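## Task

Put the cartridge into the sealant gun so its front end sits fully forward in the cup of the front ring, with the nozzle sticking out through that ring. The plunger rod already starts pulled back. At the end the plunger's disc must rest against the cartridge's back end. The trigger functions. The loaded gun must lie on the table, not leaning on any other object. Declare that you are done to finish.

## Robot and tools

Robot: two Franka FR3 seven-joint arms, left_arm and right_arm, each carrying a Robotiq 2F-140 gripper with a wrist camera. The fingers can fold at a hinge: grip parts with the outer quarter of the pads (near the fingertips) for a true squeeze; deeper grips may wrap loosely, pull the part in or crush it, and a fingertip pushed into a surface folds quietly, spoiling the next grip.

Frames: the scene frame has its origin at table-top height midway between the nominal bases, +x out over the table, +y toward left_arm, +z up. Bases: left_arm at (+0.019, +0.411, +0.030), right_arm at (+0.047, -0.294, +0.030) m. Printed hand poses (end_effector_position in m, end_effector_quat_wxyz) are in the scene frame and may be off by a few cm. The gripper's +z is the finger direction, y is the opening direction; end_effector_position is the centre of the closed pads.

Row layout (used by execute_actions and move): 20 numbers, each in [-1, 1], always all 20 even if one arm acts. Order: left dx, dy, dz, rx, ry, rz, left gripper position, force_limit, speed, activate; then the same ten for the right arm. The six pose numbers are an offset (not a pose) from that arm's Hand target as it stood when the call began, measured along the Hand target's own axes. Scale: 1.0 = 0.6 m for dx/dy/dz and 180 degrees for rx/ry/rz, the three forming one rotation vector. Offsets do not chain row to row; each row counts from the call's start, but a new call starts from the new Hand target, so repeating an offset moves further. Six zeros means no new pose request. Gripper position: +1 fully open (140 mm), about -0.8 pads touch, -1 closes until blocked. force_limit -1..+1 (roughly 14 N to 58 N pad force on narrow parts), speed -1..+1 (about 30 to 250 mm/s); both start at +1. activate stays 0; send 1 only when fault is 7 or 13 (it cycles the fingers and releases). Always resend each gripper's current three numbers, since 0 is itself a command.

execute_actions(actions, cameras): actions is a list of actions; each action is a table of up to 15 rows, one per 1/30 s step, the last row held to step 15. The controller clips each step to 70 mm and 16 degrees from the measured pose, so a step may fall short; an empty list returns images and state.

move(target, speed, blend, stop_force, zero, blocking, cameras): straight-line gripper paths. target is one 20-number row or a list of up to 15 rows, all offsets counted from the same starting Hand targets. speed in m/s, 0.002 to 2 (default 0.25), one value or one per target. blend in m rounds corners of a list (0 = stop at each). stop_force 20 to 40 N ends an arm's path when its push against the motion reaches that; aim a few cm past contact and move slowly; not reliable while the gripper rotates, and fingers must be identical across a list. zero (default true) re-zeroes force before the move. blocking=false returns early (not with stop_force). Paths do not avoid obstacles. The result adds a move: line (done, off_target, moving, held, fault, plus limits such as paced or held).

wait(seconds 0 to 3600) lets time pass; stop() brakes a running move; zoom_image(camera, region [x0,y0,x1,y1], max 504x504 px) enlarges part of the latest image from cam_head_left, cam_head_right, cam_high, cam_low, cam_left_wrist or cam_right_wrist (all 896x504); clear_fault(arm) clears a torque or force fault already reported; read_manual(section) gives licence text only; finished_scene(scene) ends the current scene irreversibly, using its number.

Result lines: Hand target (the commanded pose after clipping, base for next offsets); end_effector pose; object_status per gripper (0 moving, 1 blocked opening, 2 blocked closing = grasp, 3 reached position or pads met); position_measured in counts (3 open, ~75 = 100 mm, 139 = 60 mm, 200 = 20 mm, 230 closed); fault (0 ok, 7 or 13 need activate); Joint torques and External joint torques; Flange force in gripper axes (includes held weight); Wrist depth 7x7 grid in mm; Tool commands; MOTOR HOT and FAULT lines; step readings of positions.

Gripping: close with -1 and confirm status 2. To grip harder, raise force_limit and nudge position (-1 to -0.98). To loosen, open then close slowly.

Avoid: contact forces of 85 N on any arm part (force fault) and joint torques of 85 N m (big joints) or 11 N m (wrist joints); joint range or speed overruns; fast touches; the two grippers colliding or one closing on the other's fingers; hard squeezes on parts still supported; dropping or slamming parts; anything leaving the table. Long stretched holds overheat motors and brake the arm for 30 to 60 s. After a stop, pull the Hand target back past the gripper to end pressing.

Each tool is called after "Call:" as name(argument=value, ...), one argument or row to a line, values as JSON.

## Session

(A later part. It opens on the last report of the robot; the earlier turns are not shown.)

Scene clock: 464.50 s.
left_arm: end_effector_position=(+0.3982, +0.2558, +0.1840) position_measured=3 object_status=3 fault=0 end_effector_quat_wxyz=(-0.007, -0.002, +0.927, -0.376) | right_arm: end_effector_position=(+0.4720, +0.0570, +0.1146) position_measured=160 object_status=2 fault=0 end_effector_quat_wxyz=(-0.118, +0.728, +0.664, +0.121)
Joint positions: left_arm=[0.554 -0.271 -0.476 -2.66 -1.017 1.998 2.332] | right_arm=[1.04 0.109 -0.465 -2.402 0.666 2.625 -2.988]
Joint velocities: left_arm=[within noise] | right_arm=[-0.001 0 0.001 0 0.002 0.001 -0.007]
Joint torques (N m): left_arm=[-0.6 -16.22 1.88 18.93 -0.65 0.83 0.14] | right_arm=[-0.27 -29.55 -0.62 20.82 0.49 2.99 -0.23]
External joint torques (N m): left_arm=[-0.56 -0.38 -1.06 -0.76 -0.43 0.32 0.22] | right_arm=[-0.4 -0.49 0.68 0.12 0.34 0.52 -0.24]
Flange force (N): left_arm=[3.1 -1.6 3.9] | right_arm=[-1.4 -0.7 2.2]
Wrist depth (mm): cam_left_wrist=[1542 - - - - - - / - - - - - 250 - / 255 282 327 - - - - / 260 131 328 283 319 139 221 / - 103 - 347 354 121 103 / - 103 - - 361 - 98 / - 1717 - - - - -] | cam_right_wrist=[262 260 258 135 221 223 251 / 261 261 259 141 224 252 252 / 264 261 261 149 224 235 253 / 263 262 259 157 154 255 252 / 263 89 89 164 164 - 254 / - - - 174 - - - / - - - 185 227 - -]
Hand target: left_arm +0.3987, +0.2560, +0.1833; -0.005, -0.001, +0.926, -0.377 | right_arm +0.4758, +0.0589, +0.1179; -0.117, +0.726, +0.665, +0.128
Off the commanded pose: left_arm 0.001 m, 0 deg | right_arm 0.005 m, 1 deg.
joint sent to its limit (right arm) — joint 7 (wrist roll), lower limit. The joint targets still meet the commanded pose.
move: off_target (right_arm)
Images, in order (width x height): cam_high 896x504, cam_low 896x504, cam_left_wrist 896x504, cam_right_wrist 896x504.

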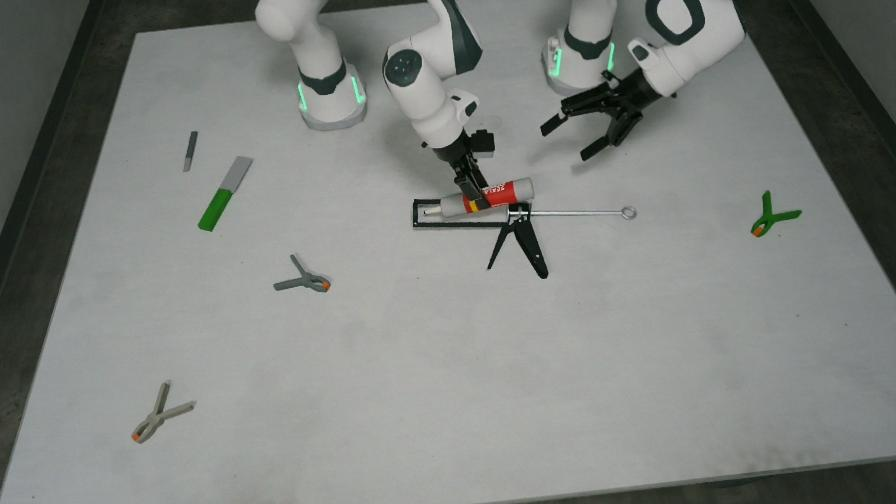

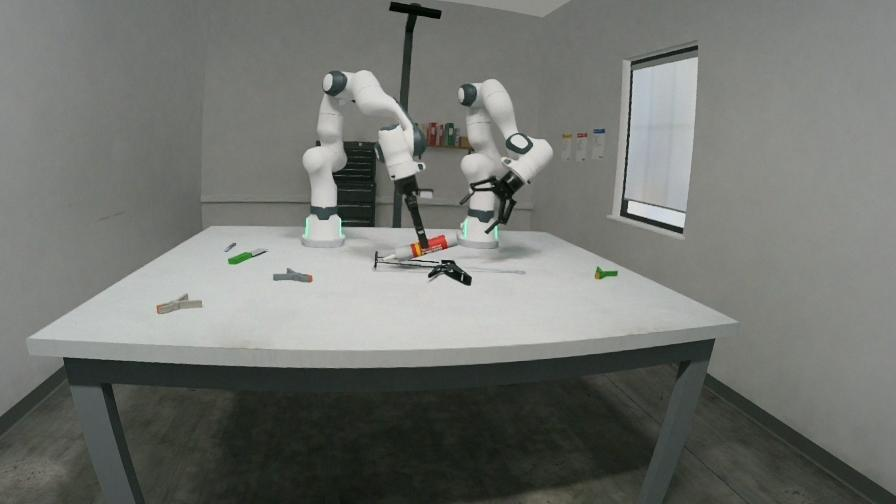

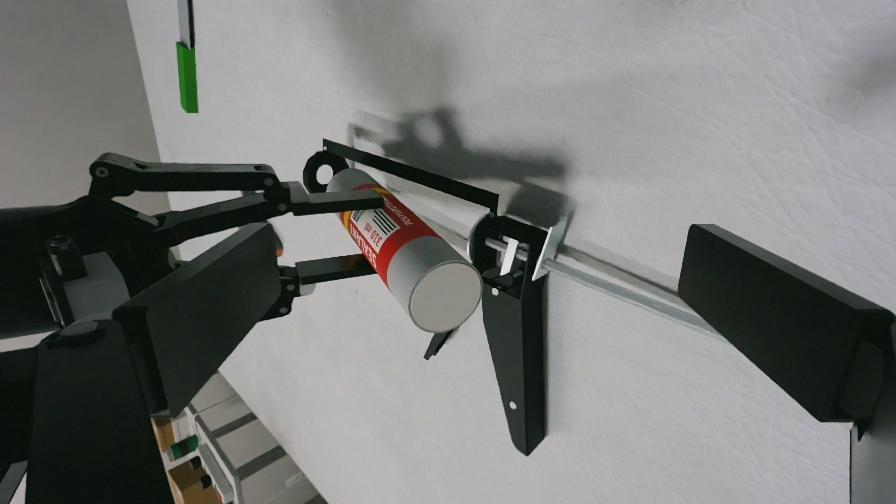

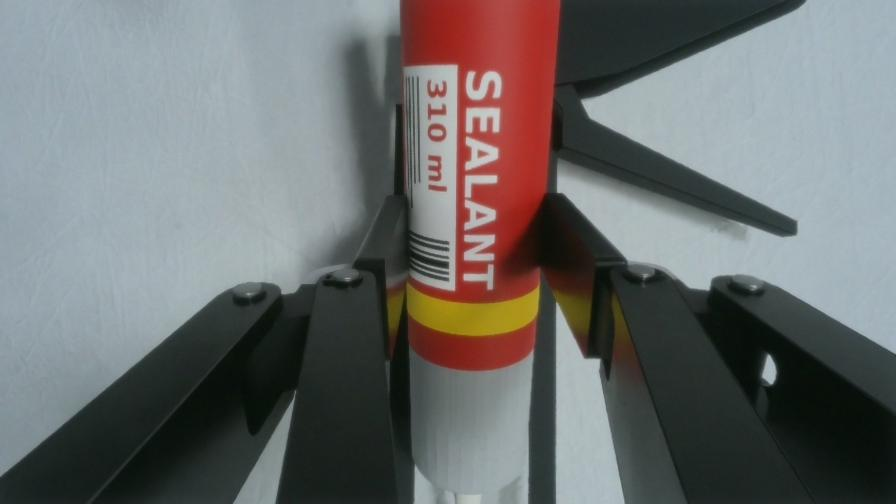

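Call:
move(
  target=[0,0,0,0,0,0,1,-1,1,0,-0.0722,0,0.0131,0,-0.022,0,-1,-0.02,-1,0],
  cameras=["cam_left_wrist","cam_right_wrist","cam_low","cam_high"],
  speed=0.04,
  stop_force=20,
)

Call:
zoom_image(
  camera="cam_high",
  region=[380, 140, 580, 260],
)

Call:
zoom_image(
  camera="cam_low",
  region=[350, 210, 500, 300],
)

Call:
zoom_image(
  camera="cam_left_wrist",
  region=[230, 80, 590, 340],
)

Scene clock: 485.30 s.
left_arm: end_effector_position=(+0.3982, +0.2558, +0.1840) position_measured=3 object_status=3 fault=0 end_effector_quat_wxyz=(-0.007, -0.002, +0.927, -0.376) | right_arm: end_effector_position=(+0.4699, +0.0225, +0.0953) position_measured=160 object_status=2 fault=0 end_effector_quat_wxyz=(-0.097, +0.728, +0.671, +0.101)
Joint positions: left_arm=[0.554 -0.271 -0.476 -2.66 -1.017 1.998 2.332] | right_arm=[1.037 0.113 -0.496 -2.444 0.602 2.642 -2.986]
Joint torques (N m): left_arm=[-0.62 -16.26 1.88 18.95 -0.65 0.86 0.18] | right_arm=[-0.46 -27.49 -2.17 18.68 -0.21 2.88 0.17]
External joint torques (N m): left_arm=[-0.65 -0.47 -1.13 -0.74 -0.44 0.34 0.25] | right_arm=[-0.36 0.58 -0.52 -1.24 -0.41 0.35 0.17]
Flange force (N): left_arm=[3.3 -1.8 4.0] | right_arm=[-1.9 -3.1 -1.5]
Wrist depth (mm): cam_left_wrist=[- - - - - - 200 / 1647 - - - - - 211 / 282 305 355 362 - - 223 / 267 130 367 309 319 140 216 / 260 103 644 370 - 121 103 / - 96 - - - - 98 / - 1742 - - - - -] | cam_right_wrist=[236 233 234 134 201 229 228 / 237 236 235 140 211 208 230 / 240 238 238 149 234 233 234 / 242 242 107 157 156 236 236 / - 89 89 164 166 - 237 / - - - 179 - - - / - - - 186 - - -]
Hand target: left_arm +0.3987, +0.2560, +0.1833; -0.005, -0.001, +0.926, -0.377 | right_arm +0.4725, +0.0211, +0.0957; -0.094, +0.730, +0.669, +0.103
Off the commanded pose: left_arm 0.001 m, 0 deg | right_arm 0.003 m, 0 deg.
move: done
Images, in order (width x height): cam_high 896x504, cam_low 896x504, cam_left_wrist 896x504, cam_right_wrist 896x504.

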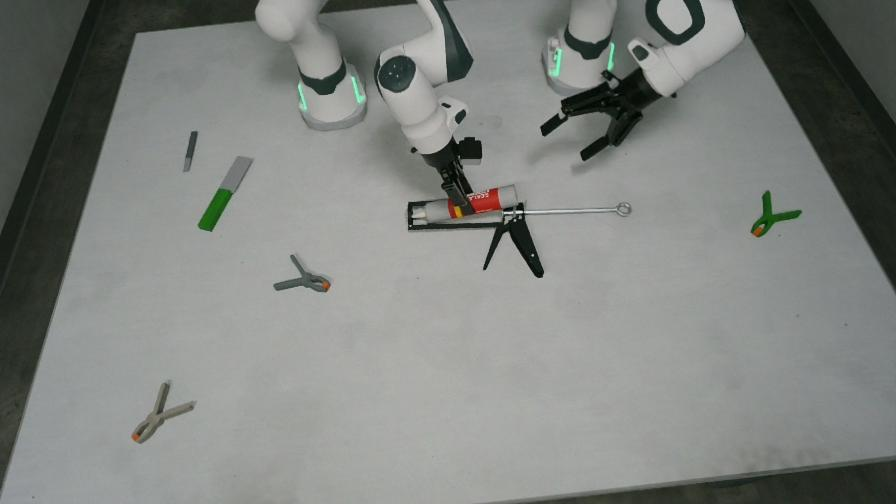

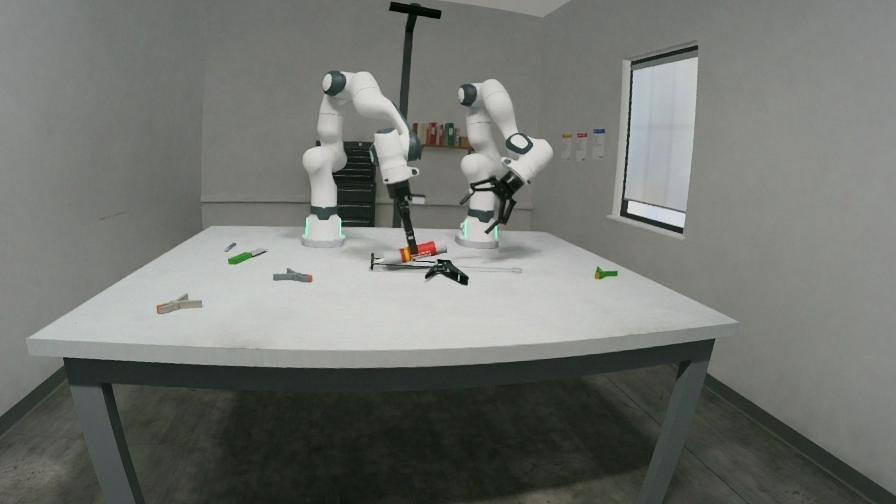

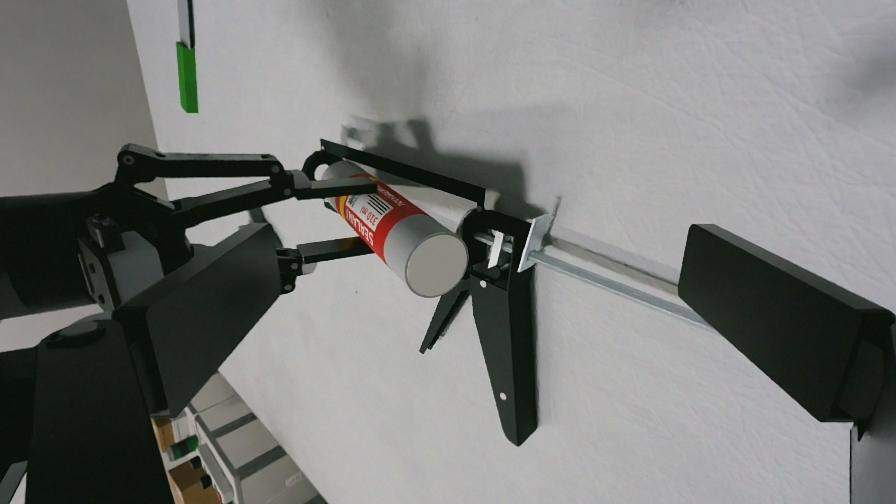

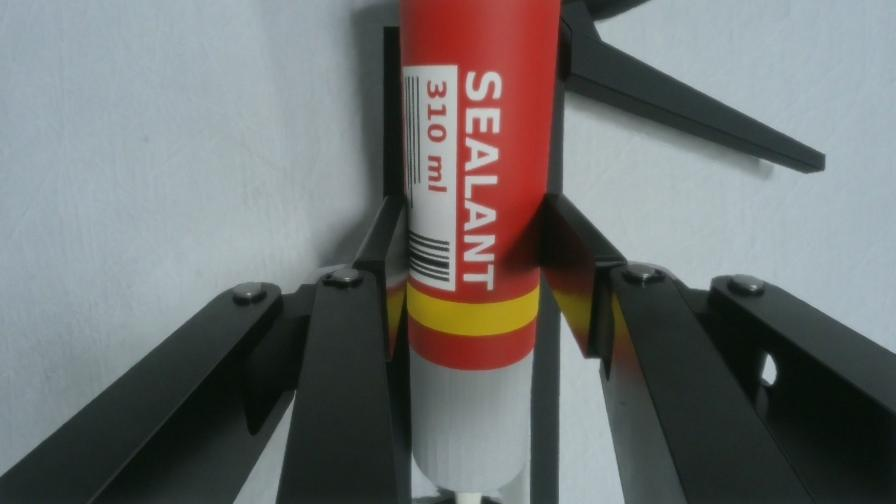

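Scaled by 2.520.

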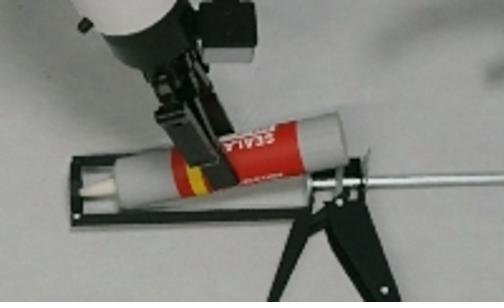

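Scaled by 3.360.

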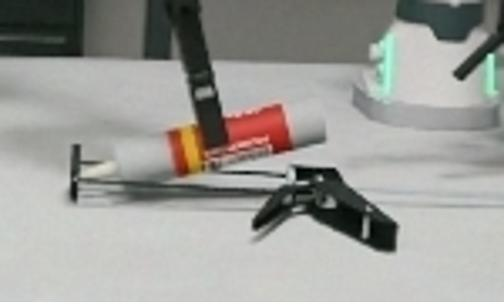

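Scaled by 1.400.

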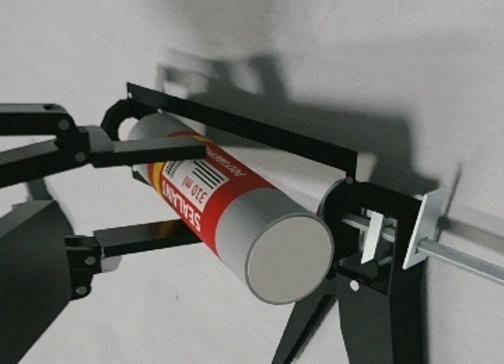

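Call:
zoom_image(
  camera="cam_high",
  region=[395, 190, 455, 240],
)

Call:
zoom_image(
  camera="cam_left_wrist",
  region=[290, 120, 390, 240],
)

Call:
zoom_image(
  camera="cam_low",
  region=[355, 235, 425, 285],
)

Call:
zoom_image(
  camera="cam_right_wrist",
  region=[380, 400, 560, 504],
)

Scaled by 8.400.

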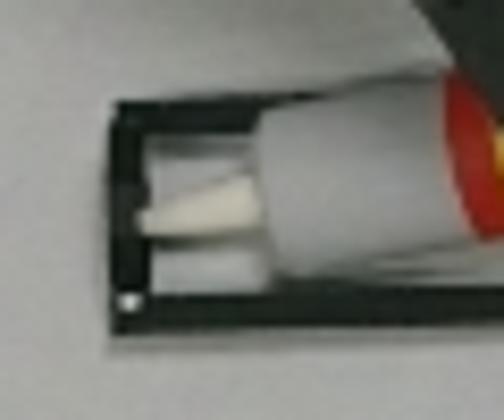

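Scaled by 4.200.

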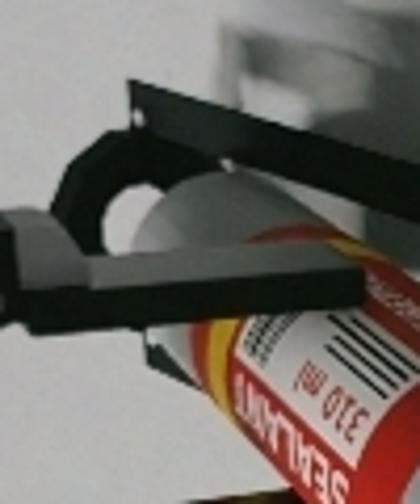

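Scaled by 7.200.

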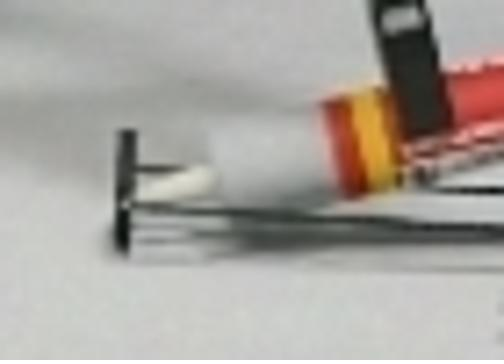

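Scaled by 2.800.

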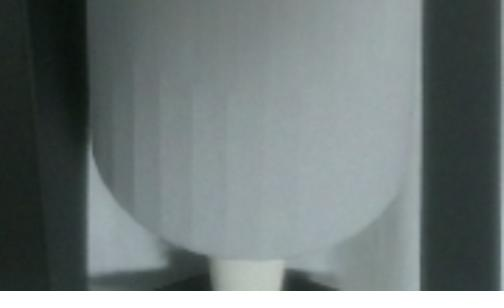

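Call:
move(
  target=[0,0,0,0,0,0,1,-1,1,0,0.045,0,-0.008,0,0,0,-1,-0.02,-1,0],
  cameras=["cam_left_wrist","cam_right_wrist","cam_low","cam_high"],
  speed=0.06,
)

Call:
zoom_image(
  camera="cam_high",
  region=[395, 180, 535, 240],
)

Call:
zoom_image(
  camera="cam_left_wrist",
  region=[290, 120, 390, 240],
)

Call:
zoom_image(
  camera="cam_low",
  region=[355, 235, 425, 285],
)

Scene clock: 570.20 s.
left_arm: end_effector_position=(+0.3982, +0.2558, +0.1840) position_measured=3 object_status=3 fault=0 end_effector_quat_wxyz=(-0.007, -0.002, +0.927, -0.376) | right_arm: end_effector_position=(+0.4726, +0.0442, +0.1056) position_measured=160 object_status=2 fault=0 end_effector_quat_wxyz=(-0.095, +0.729, +0.670, +0.101)
Joint positions: left_arm=[0.554 -0.271 -0.476 -2.66 -1.017 1.998 2.332] | right_arm=[1.067 0.124 -0.496 -2.401 0.568 2.622 -2.916]
Joint velocities: left_arm=[within noise] | right_arm=[-0.001 -0.001 -0.002 -0.001 0 0 0.007]
Joint torques (N m): left_arm=[-0.57 -16.21 1.9 18.97 -0.66 0.85 0.18] | right_arm=[0.61 -28.81 -1.73 21 -0.03 2.69 0.11]
External joint torques (N m): left_arm=[-0.54 -0.36 -1.04 -0.74 -0.44 0.33 0.25] | right_arm=[0.63 0.14 0 0.51 -0.28 0.1 0.11]
Flange force (N): left_arm=[3.0 -1.4 3.9] | right_arm=[1.9 0.3 -0.7]
Wrist depth (mm): cam_left_wrist=[1742 - - - - - 203 / 1625 - - - - - 209 / - 289 336 371 - - 212 / 263 131 352 297 329 139 - / - 103 - 352 - 122 103 / - 97 - - - - 98 / - 1636 - - - - -] | cam_right_wrist=[243 243 243 134 205 238 238 / 247 246 244 141 212 238 241 / 249 248 247 149 244 215 242 / 250 250 247 157 155 244 242 / 255 89 89 165 166 - 248 / - - - 176 224 - - / - - - - - - -]
Hand target: left_arm +0.3987, +0.2560, +0.1833; -0.005, -0.001, +0.926, -0.377 | right_arm +0.4747, +0.0456, +0.1078; -0.094, +0.730, +0.669, +0.103
Off the commanded pose: left_arm 0.001 m, 0 deg | right_arm 0.003 m, 0 deg.
move: done
Images, in order (width x height): cam_high 896x504, cam_low 896x504, cam_left_wrist 896x504, cam_right_wrist 896x504.

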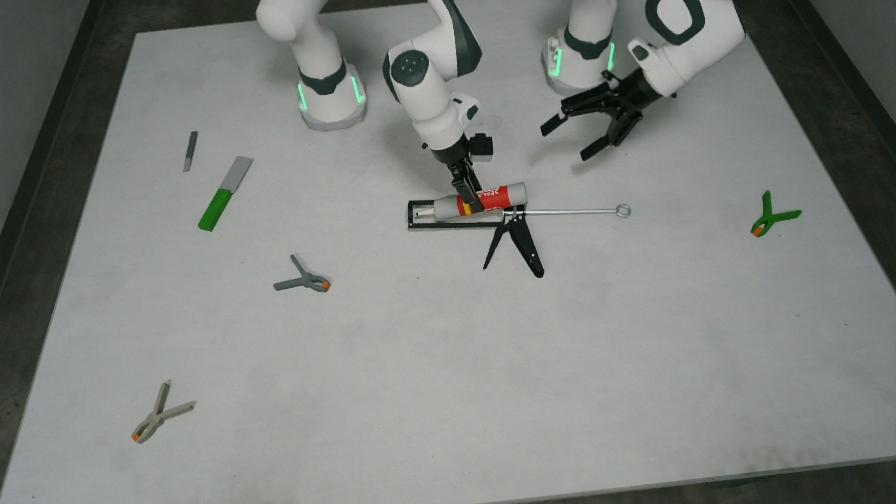

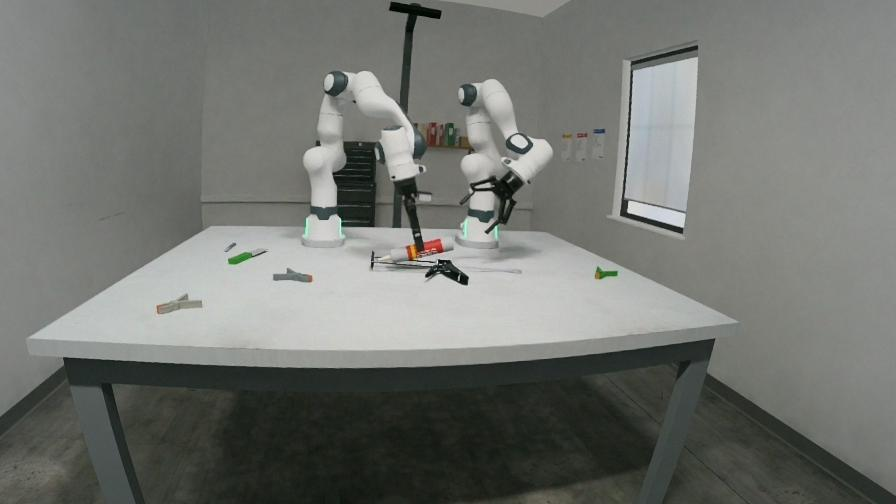

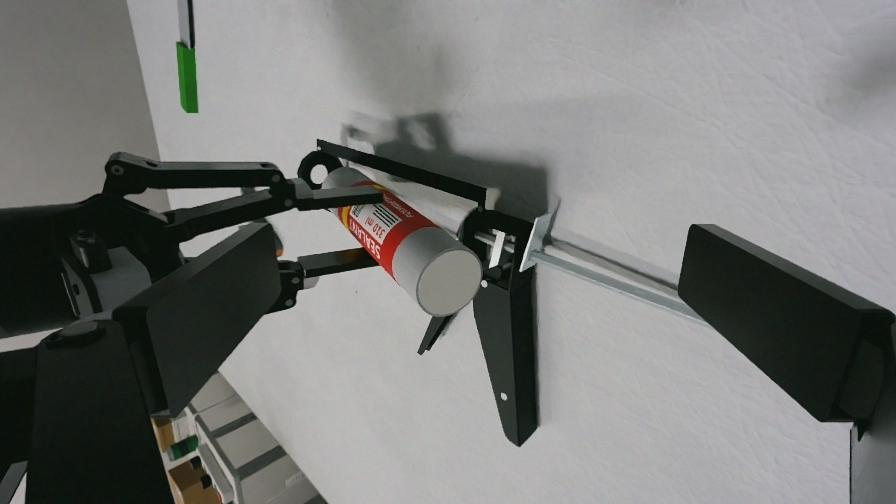

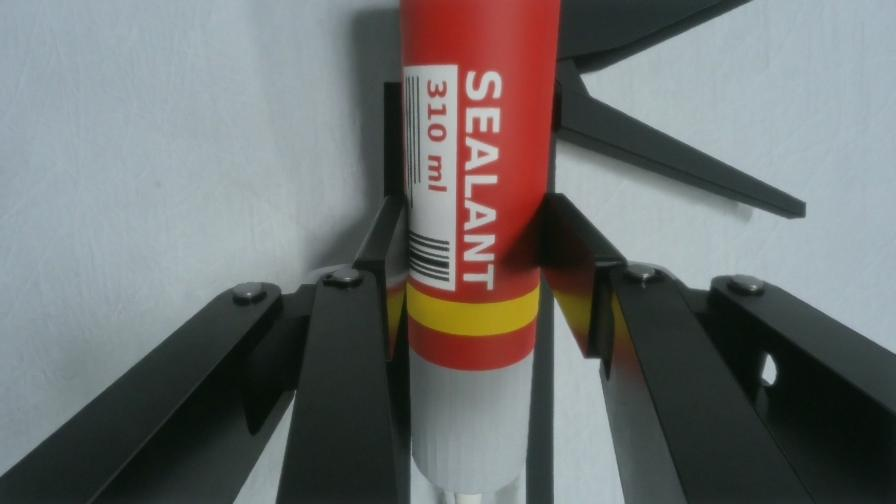

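Scaled by 3.600.

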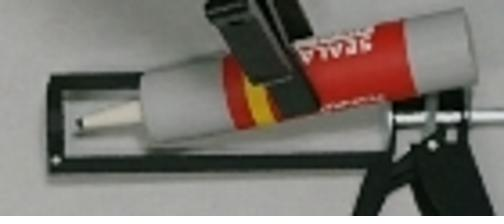

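Scaled by 4.200.

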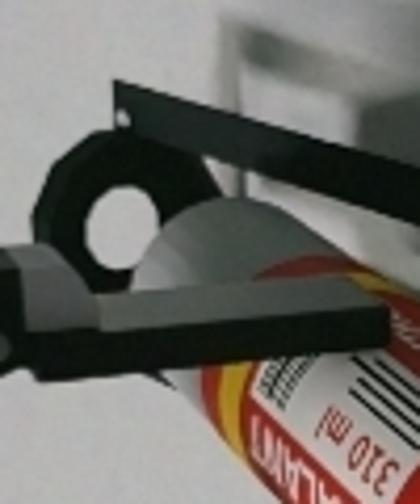

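Scaled by 7.200.

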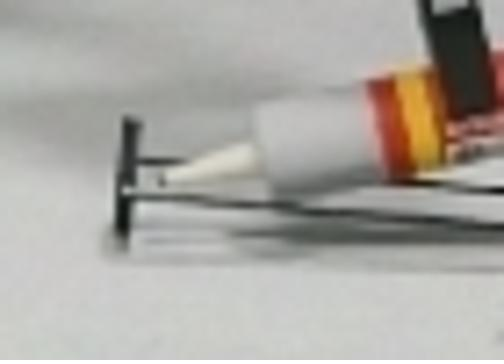

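Call:
move(
  target=[
    [0,0,0,0,0,0,1,-1,1,0,0.0016,0.0016,-0.0056,0,0,0,-1,-0.02,-1,0],
    [0,0,0,0,0,0,1,-1,1,0,-0.0383,0.0016,-0.0056,0,0,0,-1,-0.02,-1,0],
  ],
  cameras=["cam_left_wrist","cam_right_wrist","cam_low","cam_high"],
  speed=0.05,
)

Call:
zoom_image(
  camera="cam_high",
  region=[395, 180, 535, 240],
)

Call:
zoom_image(
  camera="cam_left_wrist",
  region=[290, 120, 390, 240],
)

Call:
zoom_image(
  camera="cam_low",
  region=[355, 235, 425, 285],
)

Scene clock: 598.87 s.
left_arm: end_effector_position=(+0.3982, +0.2558, +0.1840) position_measured=3 object_status=3 fault=0 end_effector_quat_wxyz=(-0.007, -0.002, +0.927, -0.376) | right_arm: end_effector_position=(+0.4700, +0.0208, +0.1006) position_measured=160 object_status=2 fault=0 end_effector_quat_wxyz=(-0.095, +0.731, +0.669, +0.096)
Joint positions: left_arm=[0.554 -0.271 -0.476 -2.66 -1.017 1.998 2.332] | right_arm=[1.046 0.1 -0.51 -2.441 0.56 2.625 -2.943]
Joint velocities: left_arm=[within noise] | right_arm=[0 0.001 0 -0.002 -0.001 -0.001 -0.004]
Joint torques (N m): left_arm=[-0.6 -16.19 1.89 18.96 -0.66 0.84 0.15] | right_arm=[-0.28 -28.74 -1.03 19.8 0.67 3.06 -0.2]
External joint torques (N m): left_arm=[-0.56 -0.32 -1.06 -0.8 -0.44 0.33 0.22] | right_arm=[-0.41 -0.97 0.24 -0.47 0.44 0.52 -0.21]
Flange force (N): left_arm=[3.0 -1.4 4.1] | right_arm=[-2.9 -3.0 0.4]
Wrist depth (mm): cam_left_wrist=[1670 - - - 275 240 - / - - - - - - 210 / 280 302 359 368 - - 225 / 267 131 350 313 320 139 224 / 259 103 - 371 - 122 103 / - 97 - 533 - - 98 / - 1807 - - - - -] | cam_right_wrist=[239 238 237 135 204 233 231 / 243 242 239 141 215 213 234 / 246 244 242 149 239 239 237 / - 247 134 157 155 240 240 / - 89 89 164 166 - 242 / - - - 174 - - - / - - - 185 - - -]
Hand target: left_arm +0.3987, +0.2560, +0.1833; -0.005, -0.001, +0.926, -0.377 | right_arm +0.4736, +0.0226, +0.1047; -0.094, +0.730, +0.669, +0.103
Off the commanded pose: left_arm 0.001 m, 0 deg | right_arm 0.006 m, 1 deg.
move: off_target (right_arm)
Images, in order (width x height): cam_high 896x504, cam_low 896x504, cam_left_wrist 896x504, cam_right_wrist 896x504.

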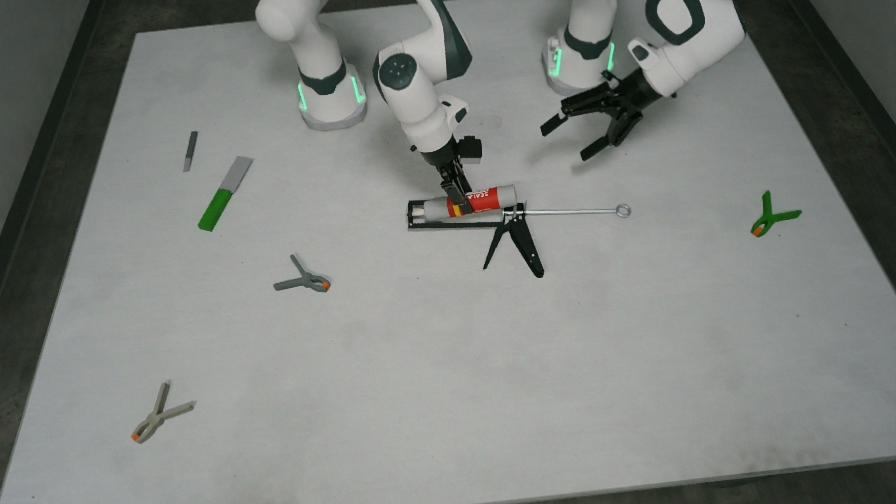

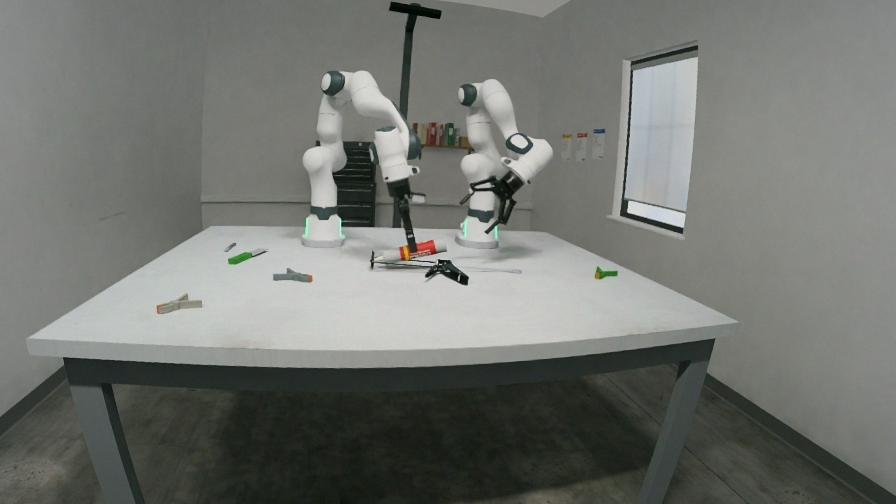

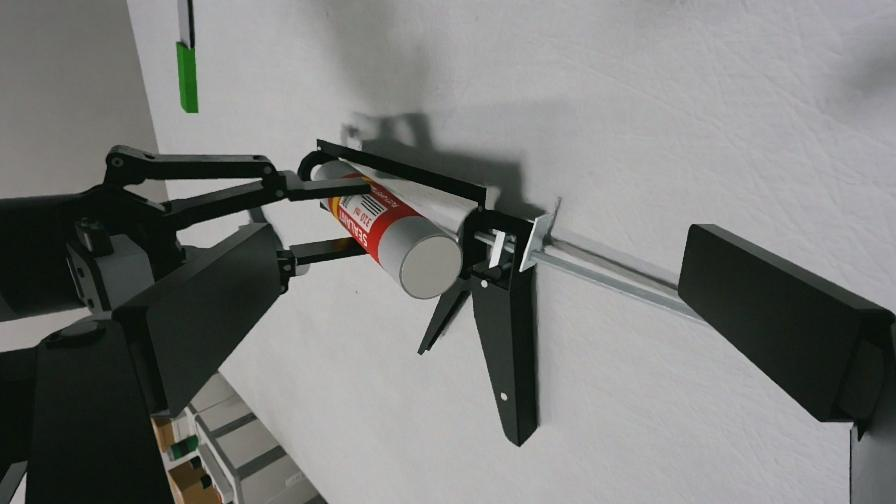

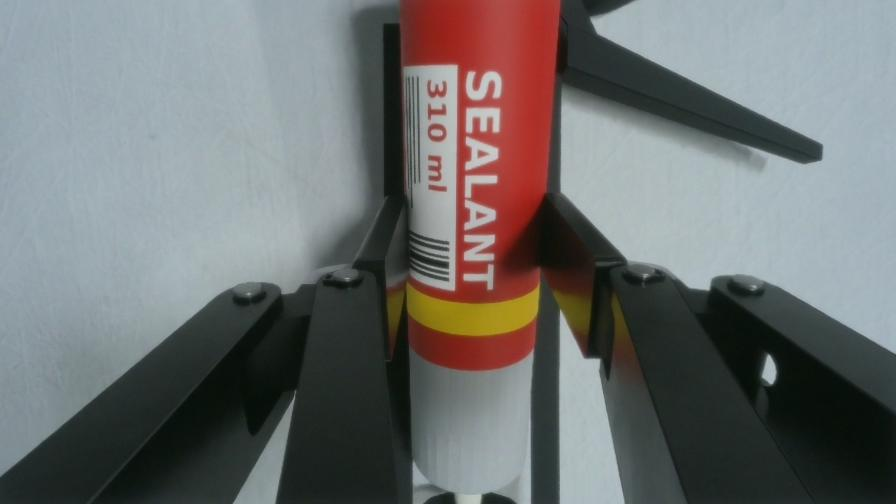

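Scaled by 3.600.

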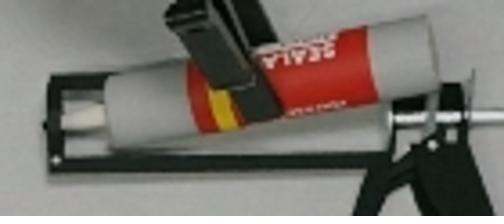

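Scaled by 4.200.

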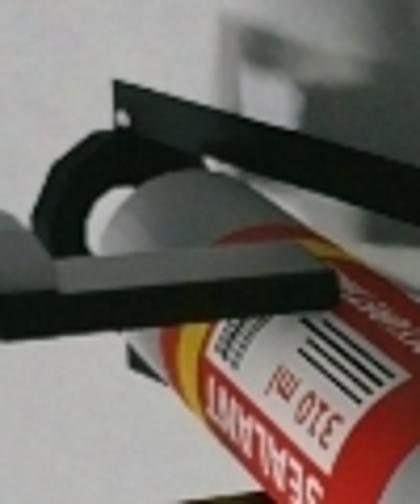

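Scaled by 7.200.

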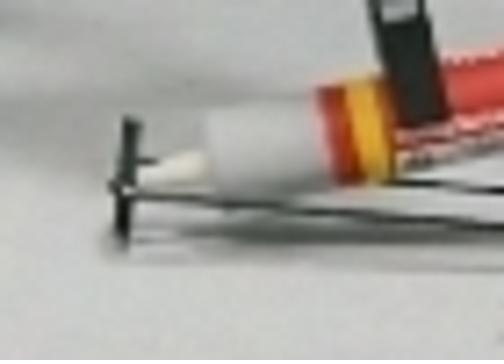

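Call:
move(
  target=[0,0,0,0,0,0,1,-1,1,0,-0.0333,0,0.0043,0,0,0,-1,-0.02,-1,0],
  cameras=["cam_left_wrist","cam_right_wrist","cam_low","cam_high"],
  speed=0.04,
)

Call:
zoom_image(
  camera="cam_high",
  region=[395, 180, 535, 240],
)

Call:
zoom_image(
  camera="cam_left_wrist",
  region=[290, 120, 550, 320],
)

Call:
zoom_image(
  camera="cam_low",
  region=[355, 230, 485, 300],
)

Scene clock: 610.20 s.
left_arm: end_effector_position=(+0.3982, +0.2558, +0.1840) position_measured=3 object_status=3 fault=0 end_effector_quat_wxyz=(-0.007, -0.002, +0.927, -0.376) | right_arm: end_effector_position=(+0.4687, +0.0022, +0.0930) position_measured=160 object_status=2 fault=0 end_effector_quat_wxyz=(-0.094, +0.732, +0.668, +0.096)
Joint positions: left_arm=[0.554 -0.271 -0.476 -2.66 -1.017 1.998 2.332] | right_arm=[1.007 0.091 -0.498 -2.475 0.575 2.643 -2.988]
Joint velocities: left_arm=[within noise] | right_arm=[0 0 0.002 0 0.001 0.001 -0.006]
Joint torques (N m): left_arm=[-0.62 -16.25 1.88 18.96 -0.66 0.83 0.14] | right_arm=[-0.23 -28.16 -0.41 19.28 0.53 3.02 -0.28]
External joint torques (N m): left_arm=[-0.64 -0.36 -1.12 -0.8 -0.44 0.31 0.21] | right_arm=[-0.29 -0.85 0.74 -0.58 0.34 0.51 -0.29]
Flange force (N): left_arm=[3.1 -1.7 4.1] | right_arm=[-2.6 -3.5 1.1]
Wrist depth (mm): cam_left_wrist=[- - - - - 230 210 / - - - - - 269 216 / 291 324 370 365 - - - / 283 130 393 339 333 141 217 / - 103 - 360 - 122 103 / - 97 - - - - 98 / - 1705 - - - - -] | cam_right_wrist=[232 228 230 136 197 198 225 / 235 233 232 141 229 228 226 / 237 236 239 150 231 232 230 / 240 239 237 156 156 234 - / 243 89 89 163 164 - 234 / - - - 177 - - - / - - - 187 - - -]
Hand target: left_arm +0.3987, +0.2560, +0.1833; -0.005, -0.001, +0.926, -0.377 | right_arm +0.4720, +0.0042, +0.0967; -0.094, +0.730, +0.669, +0.103
Off the commanded pose: left_arm 0.001 m, 0 deg | right_arm 0.005 m, 1 deg.
joint sent to its limit (right arm) — joint 7 (wrist roll), lower limit. The joint targets still meet the commanded pose.
move: off_target (right_arm)
Images, in order (width x height): cam_high 896x504, cam_low 896x504, cam_left_wrist 896x504, cam_right_wrist 896x504.

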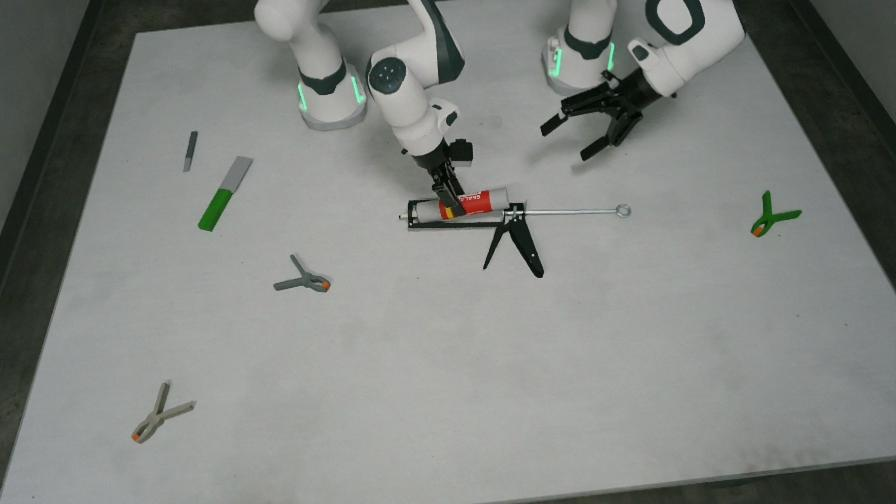

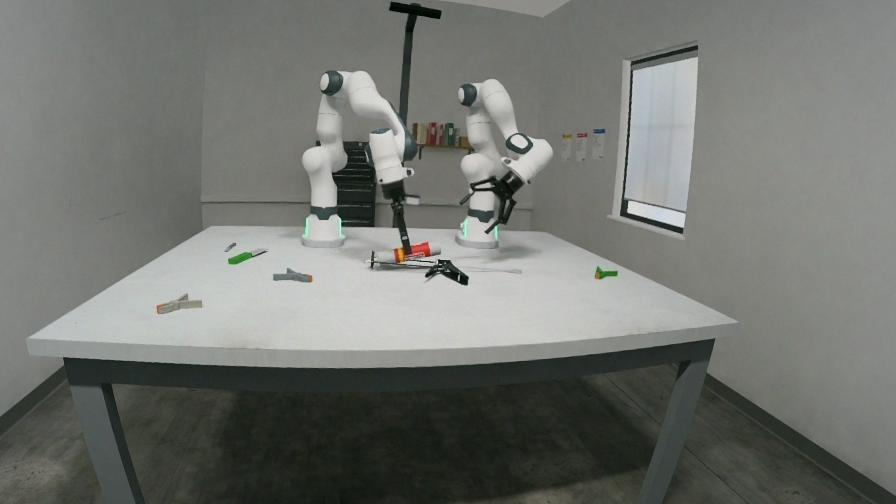

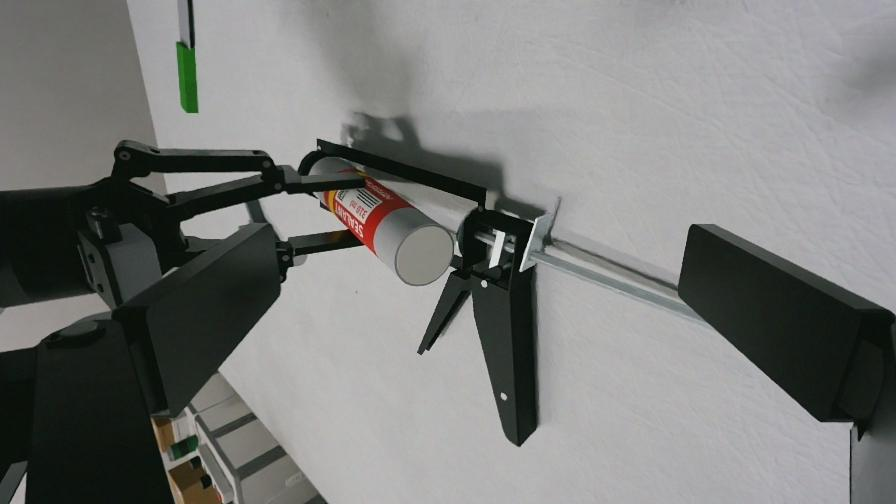

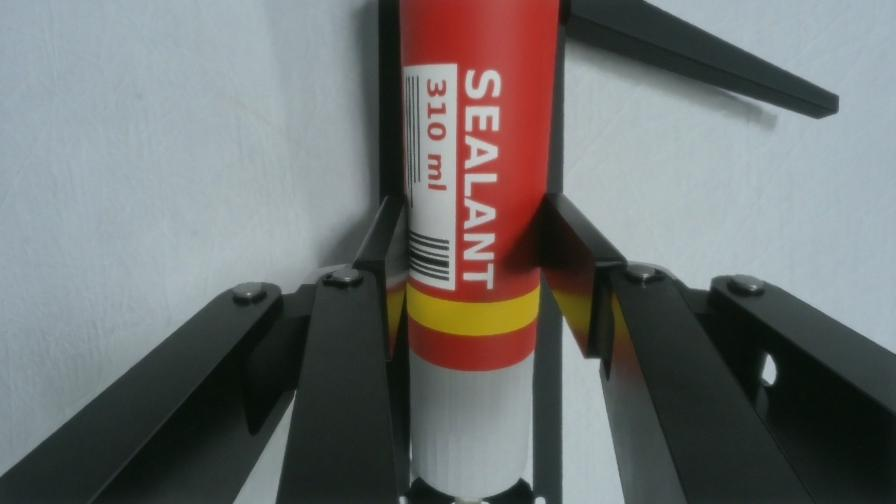

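Scaled by 3.600.

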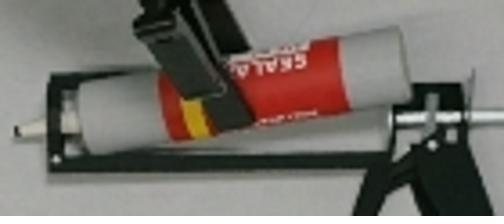

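Scaled by 1.938.

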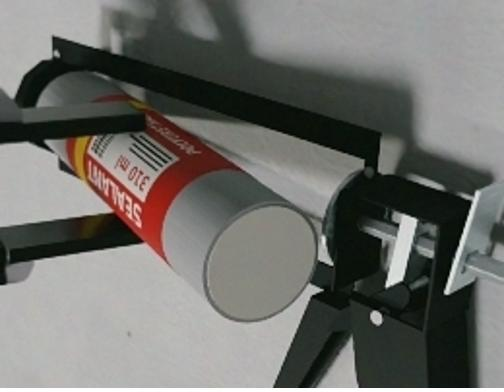

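Scaled by 3.877.

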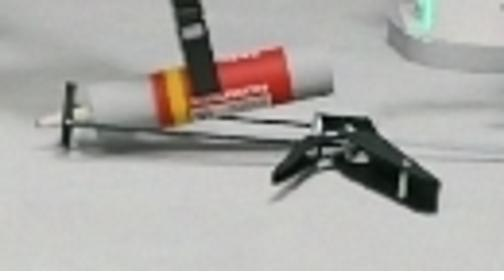

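Call:
move(
  target=[0,0,0,0,0,0,1,-1,1,0,-0.0128,0,0.0108,0,-0.0133,0,-1,-0.02,-1,0],
  cameras=["cam_left_wrist","cam_right_wrist","cam_low","cam_high"],
  speed=0.03,
)

Call:
zoom_image(
  camera="cam_high",
  region=[395, 180, 535, 240],
)

Call:
zoom_image(
  camera="cam_left_wrist",
  region=[290, 120, 550, 320],
)

Call:
zoom_image(
  camera="cam_low",
  region=[355, 230, 485, 300],
)

Call:
zoom_image(
  camera="cam_right_wrist",
  region=[370, 360, 590, 504],
)

Scene clock: 623.77 s.
left_arm: end_effector_position=(+0.3982, +0.2558, +0.1840) position_measured=3 object_status=3 fault=0 end_effector_quat_wxyz=(-0.007, -0.002, +0.927, -0.376) | right_arm: end_effector_position=(+0.4678, -0.0026, +0.0862) position_measured=160 object_status=2 fault=0 end_effector_quat_wxyz=(-0.083, +0.731, +0.673, +0.084)
Joint positions: left_arm=[0.554 -0.271 -0.476 -2.66 -1.017 1.998 2.332] | right_arm=[1.014 0.107 -0.502 -2.471 0.53 2.643 -2.954]
Joint velocities: left_arm=[within noise] | right_arm=[0.001 0 0 -0.001 0 -0.001 0.005]
Joint torques (N m): left_arm=[-0.59 -16.22 1.98 18.96 -0.67 0.83 0.16] | right_arm=[0.6 -27.23 -1.37 19.86 -0.02 2.96 0.02]
External joint torques (N m): left_arm=[-0.49 -0.43 -0.89 -0.67 -0.45 0.33 0.23] | right_arm=[0.62 0.33 0.09 0.23 -0.26 0.41 0.01]
Flange force (N): left_arm=[3.1 -1.5 3.5] | right_arm=[1.1 -0.3 0.5]
Wrist depth (mm): cam_left_wrist=[1582 - - - - - 197 / - - - - - - 204 / 286 323 378 371 - - - / 281 131 403 356 309 139 211 / - 103 - 376 - 122 103 / - 97 - - - - 98 / - 1693 - - 353 - -] | cam_right_wrist=[222 220 221 136 197 189 215 / 223 225 224 142 218 220 219 / 229 229 228 150 223 223 221 / 234 231 231 156 156 - 226 / 237 89 89 163 165 - 229 / - - - 174 184 - - / - - - 188 - - -]
Hand target: left_arm +0.3987, +0.2560, +0.1833; -0.005, -0.001, +0.926, -0.377 | right_arm +0.4715, -0.0014, +0.0883; -0.080, +0.732, +0.671, +0.087
Off the commanded pose: left_arm 0.001 m, 0 deg | right_arm 0.004 m, 1 deg.
move: off_target (right_arm)
Images, in order (width x height): cam_high 896x504, cam_low 896x504, cam_left_wrist 896x504, cam_right_wrist 896x504.

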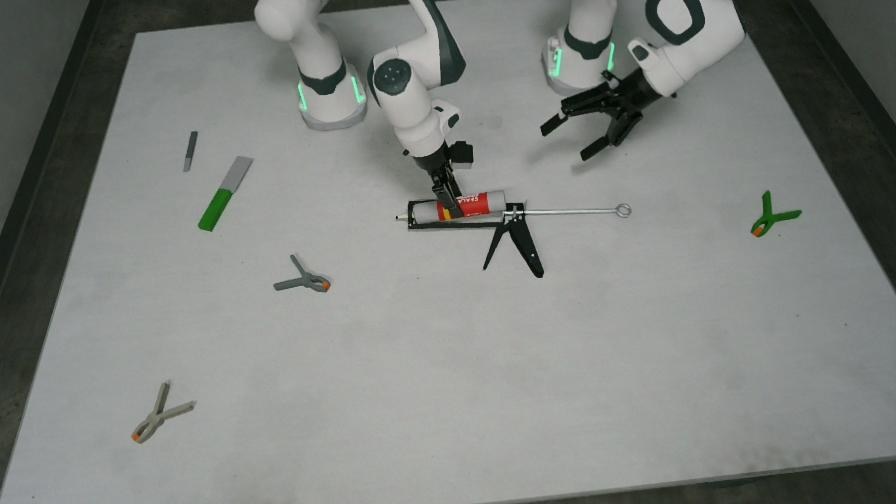

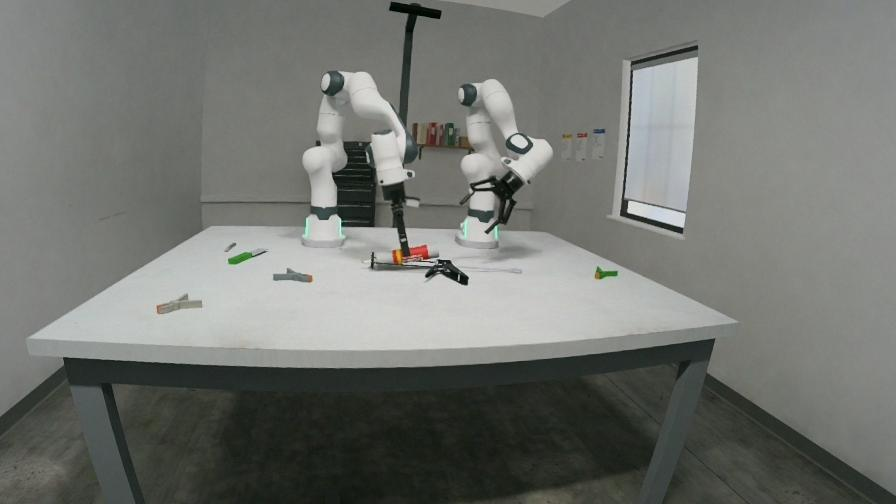

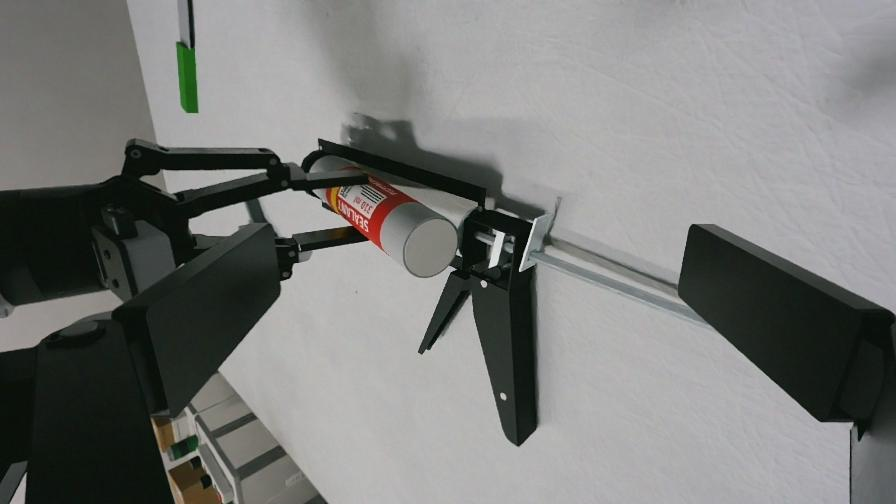

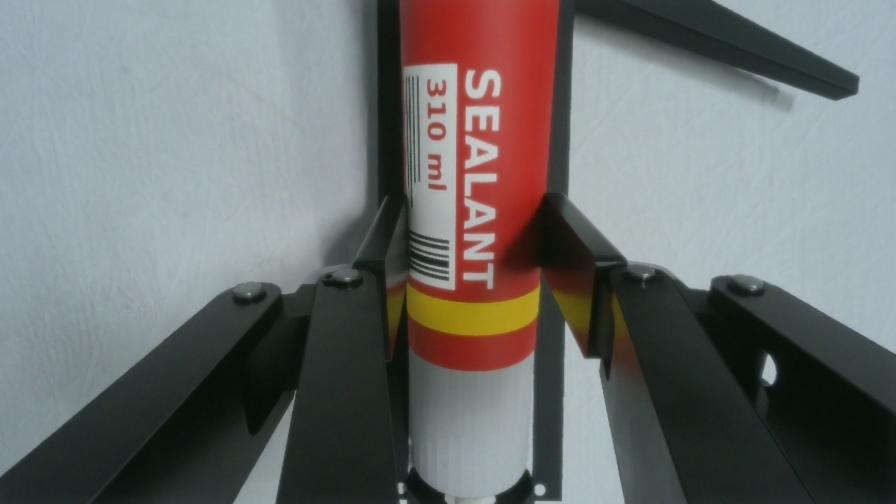

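Scaled by 3.600.

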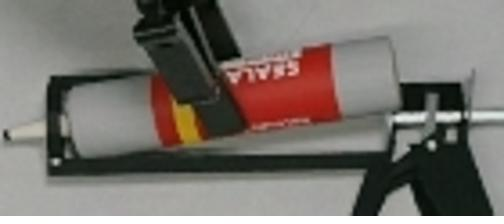

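Scaled by 1.938.

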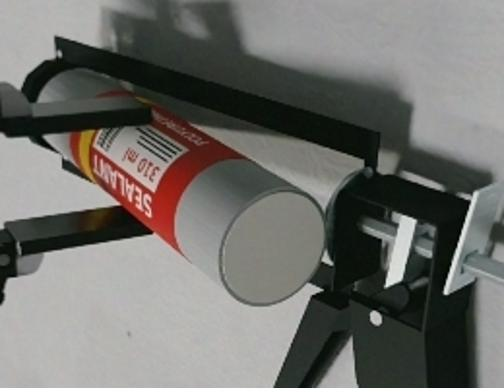

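Scaled by 3.877.

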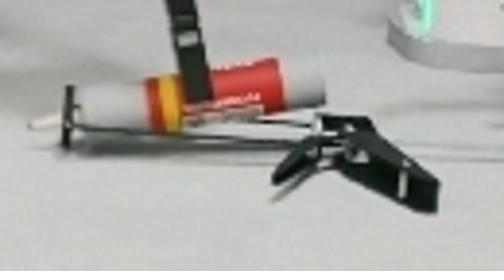

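Scaled by 2.291.

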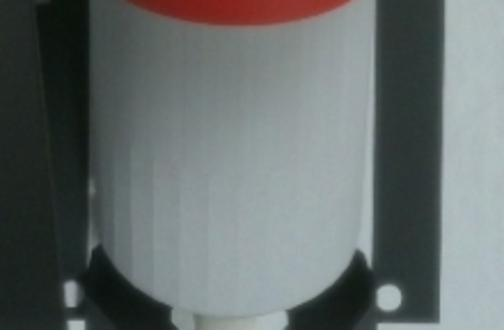

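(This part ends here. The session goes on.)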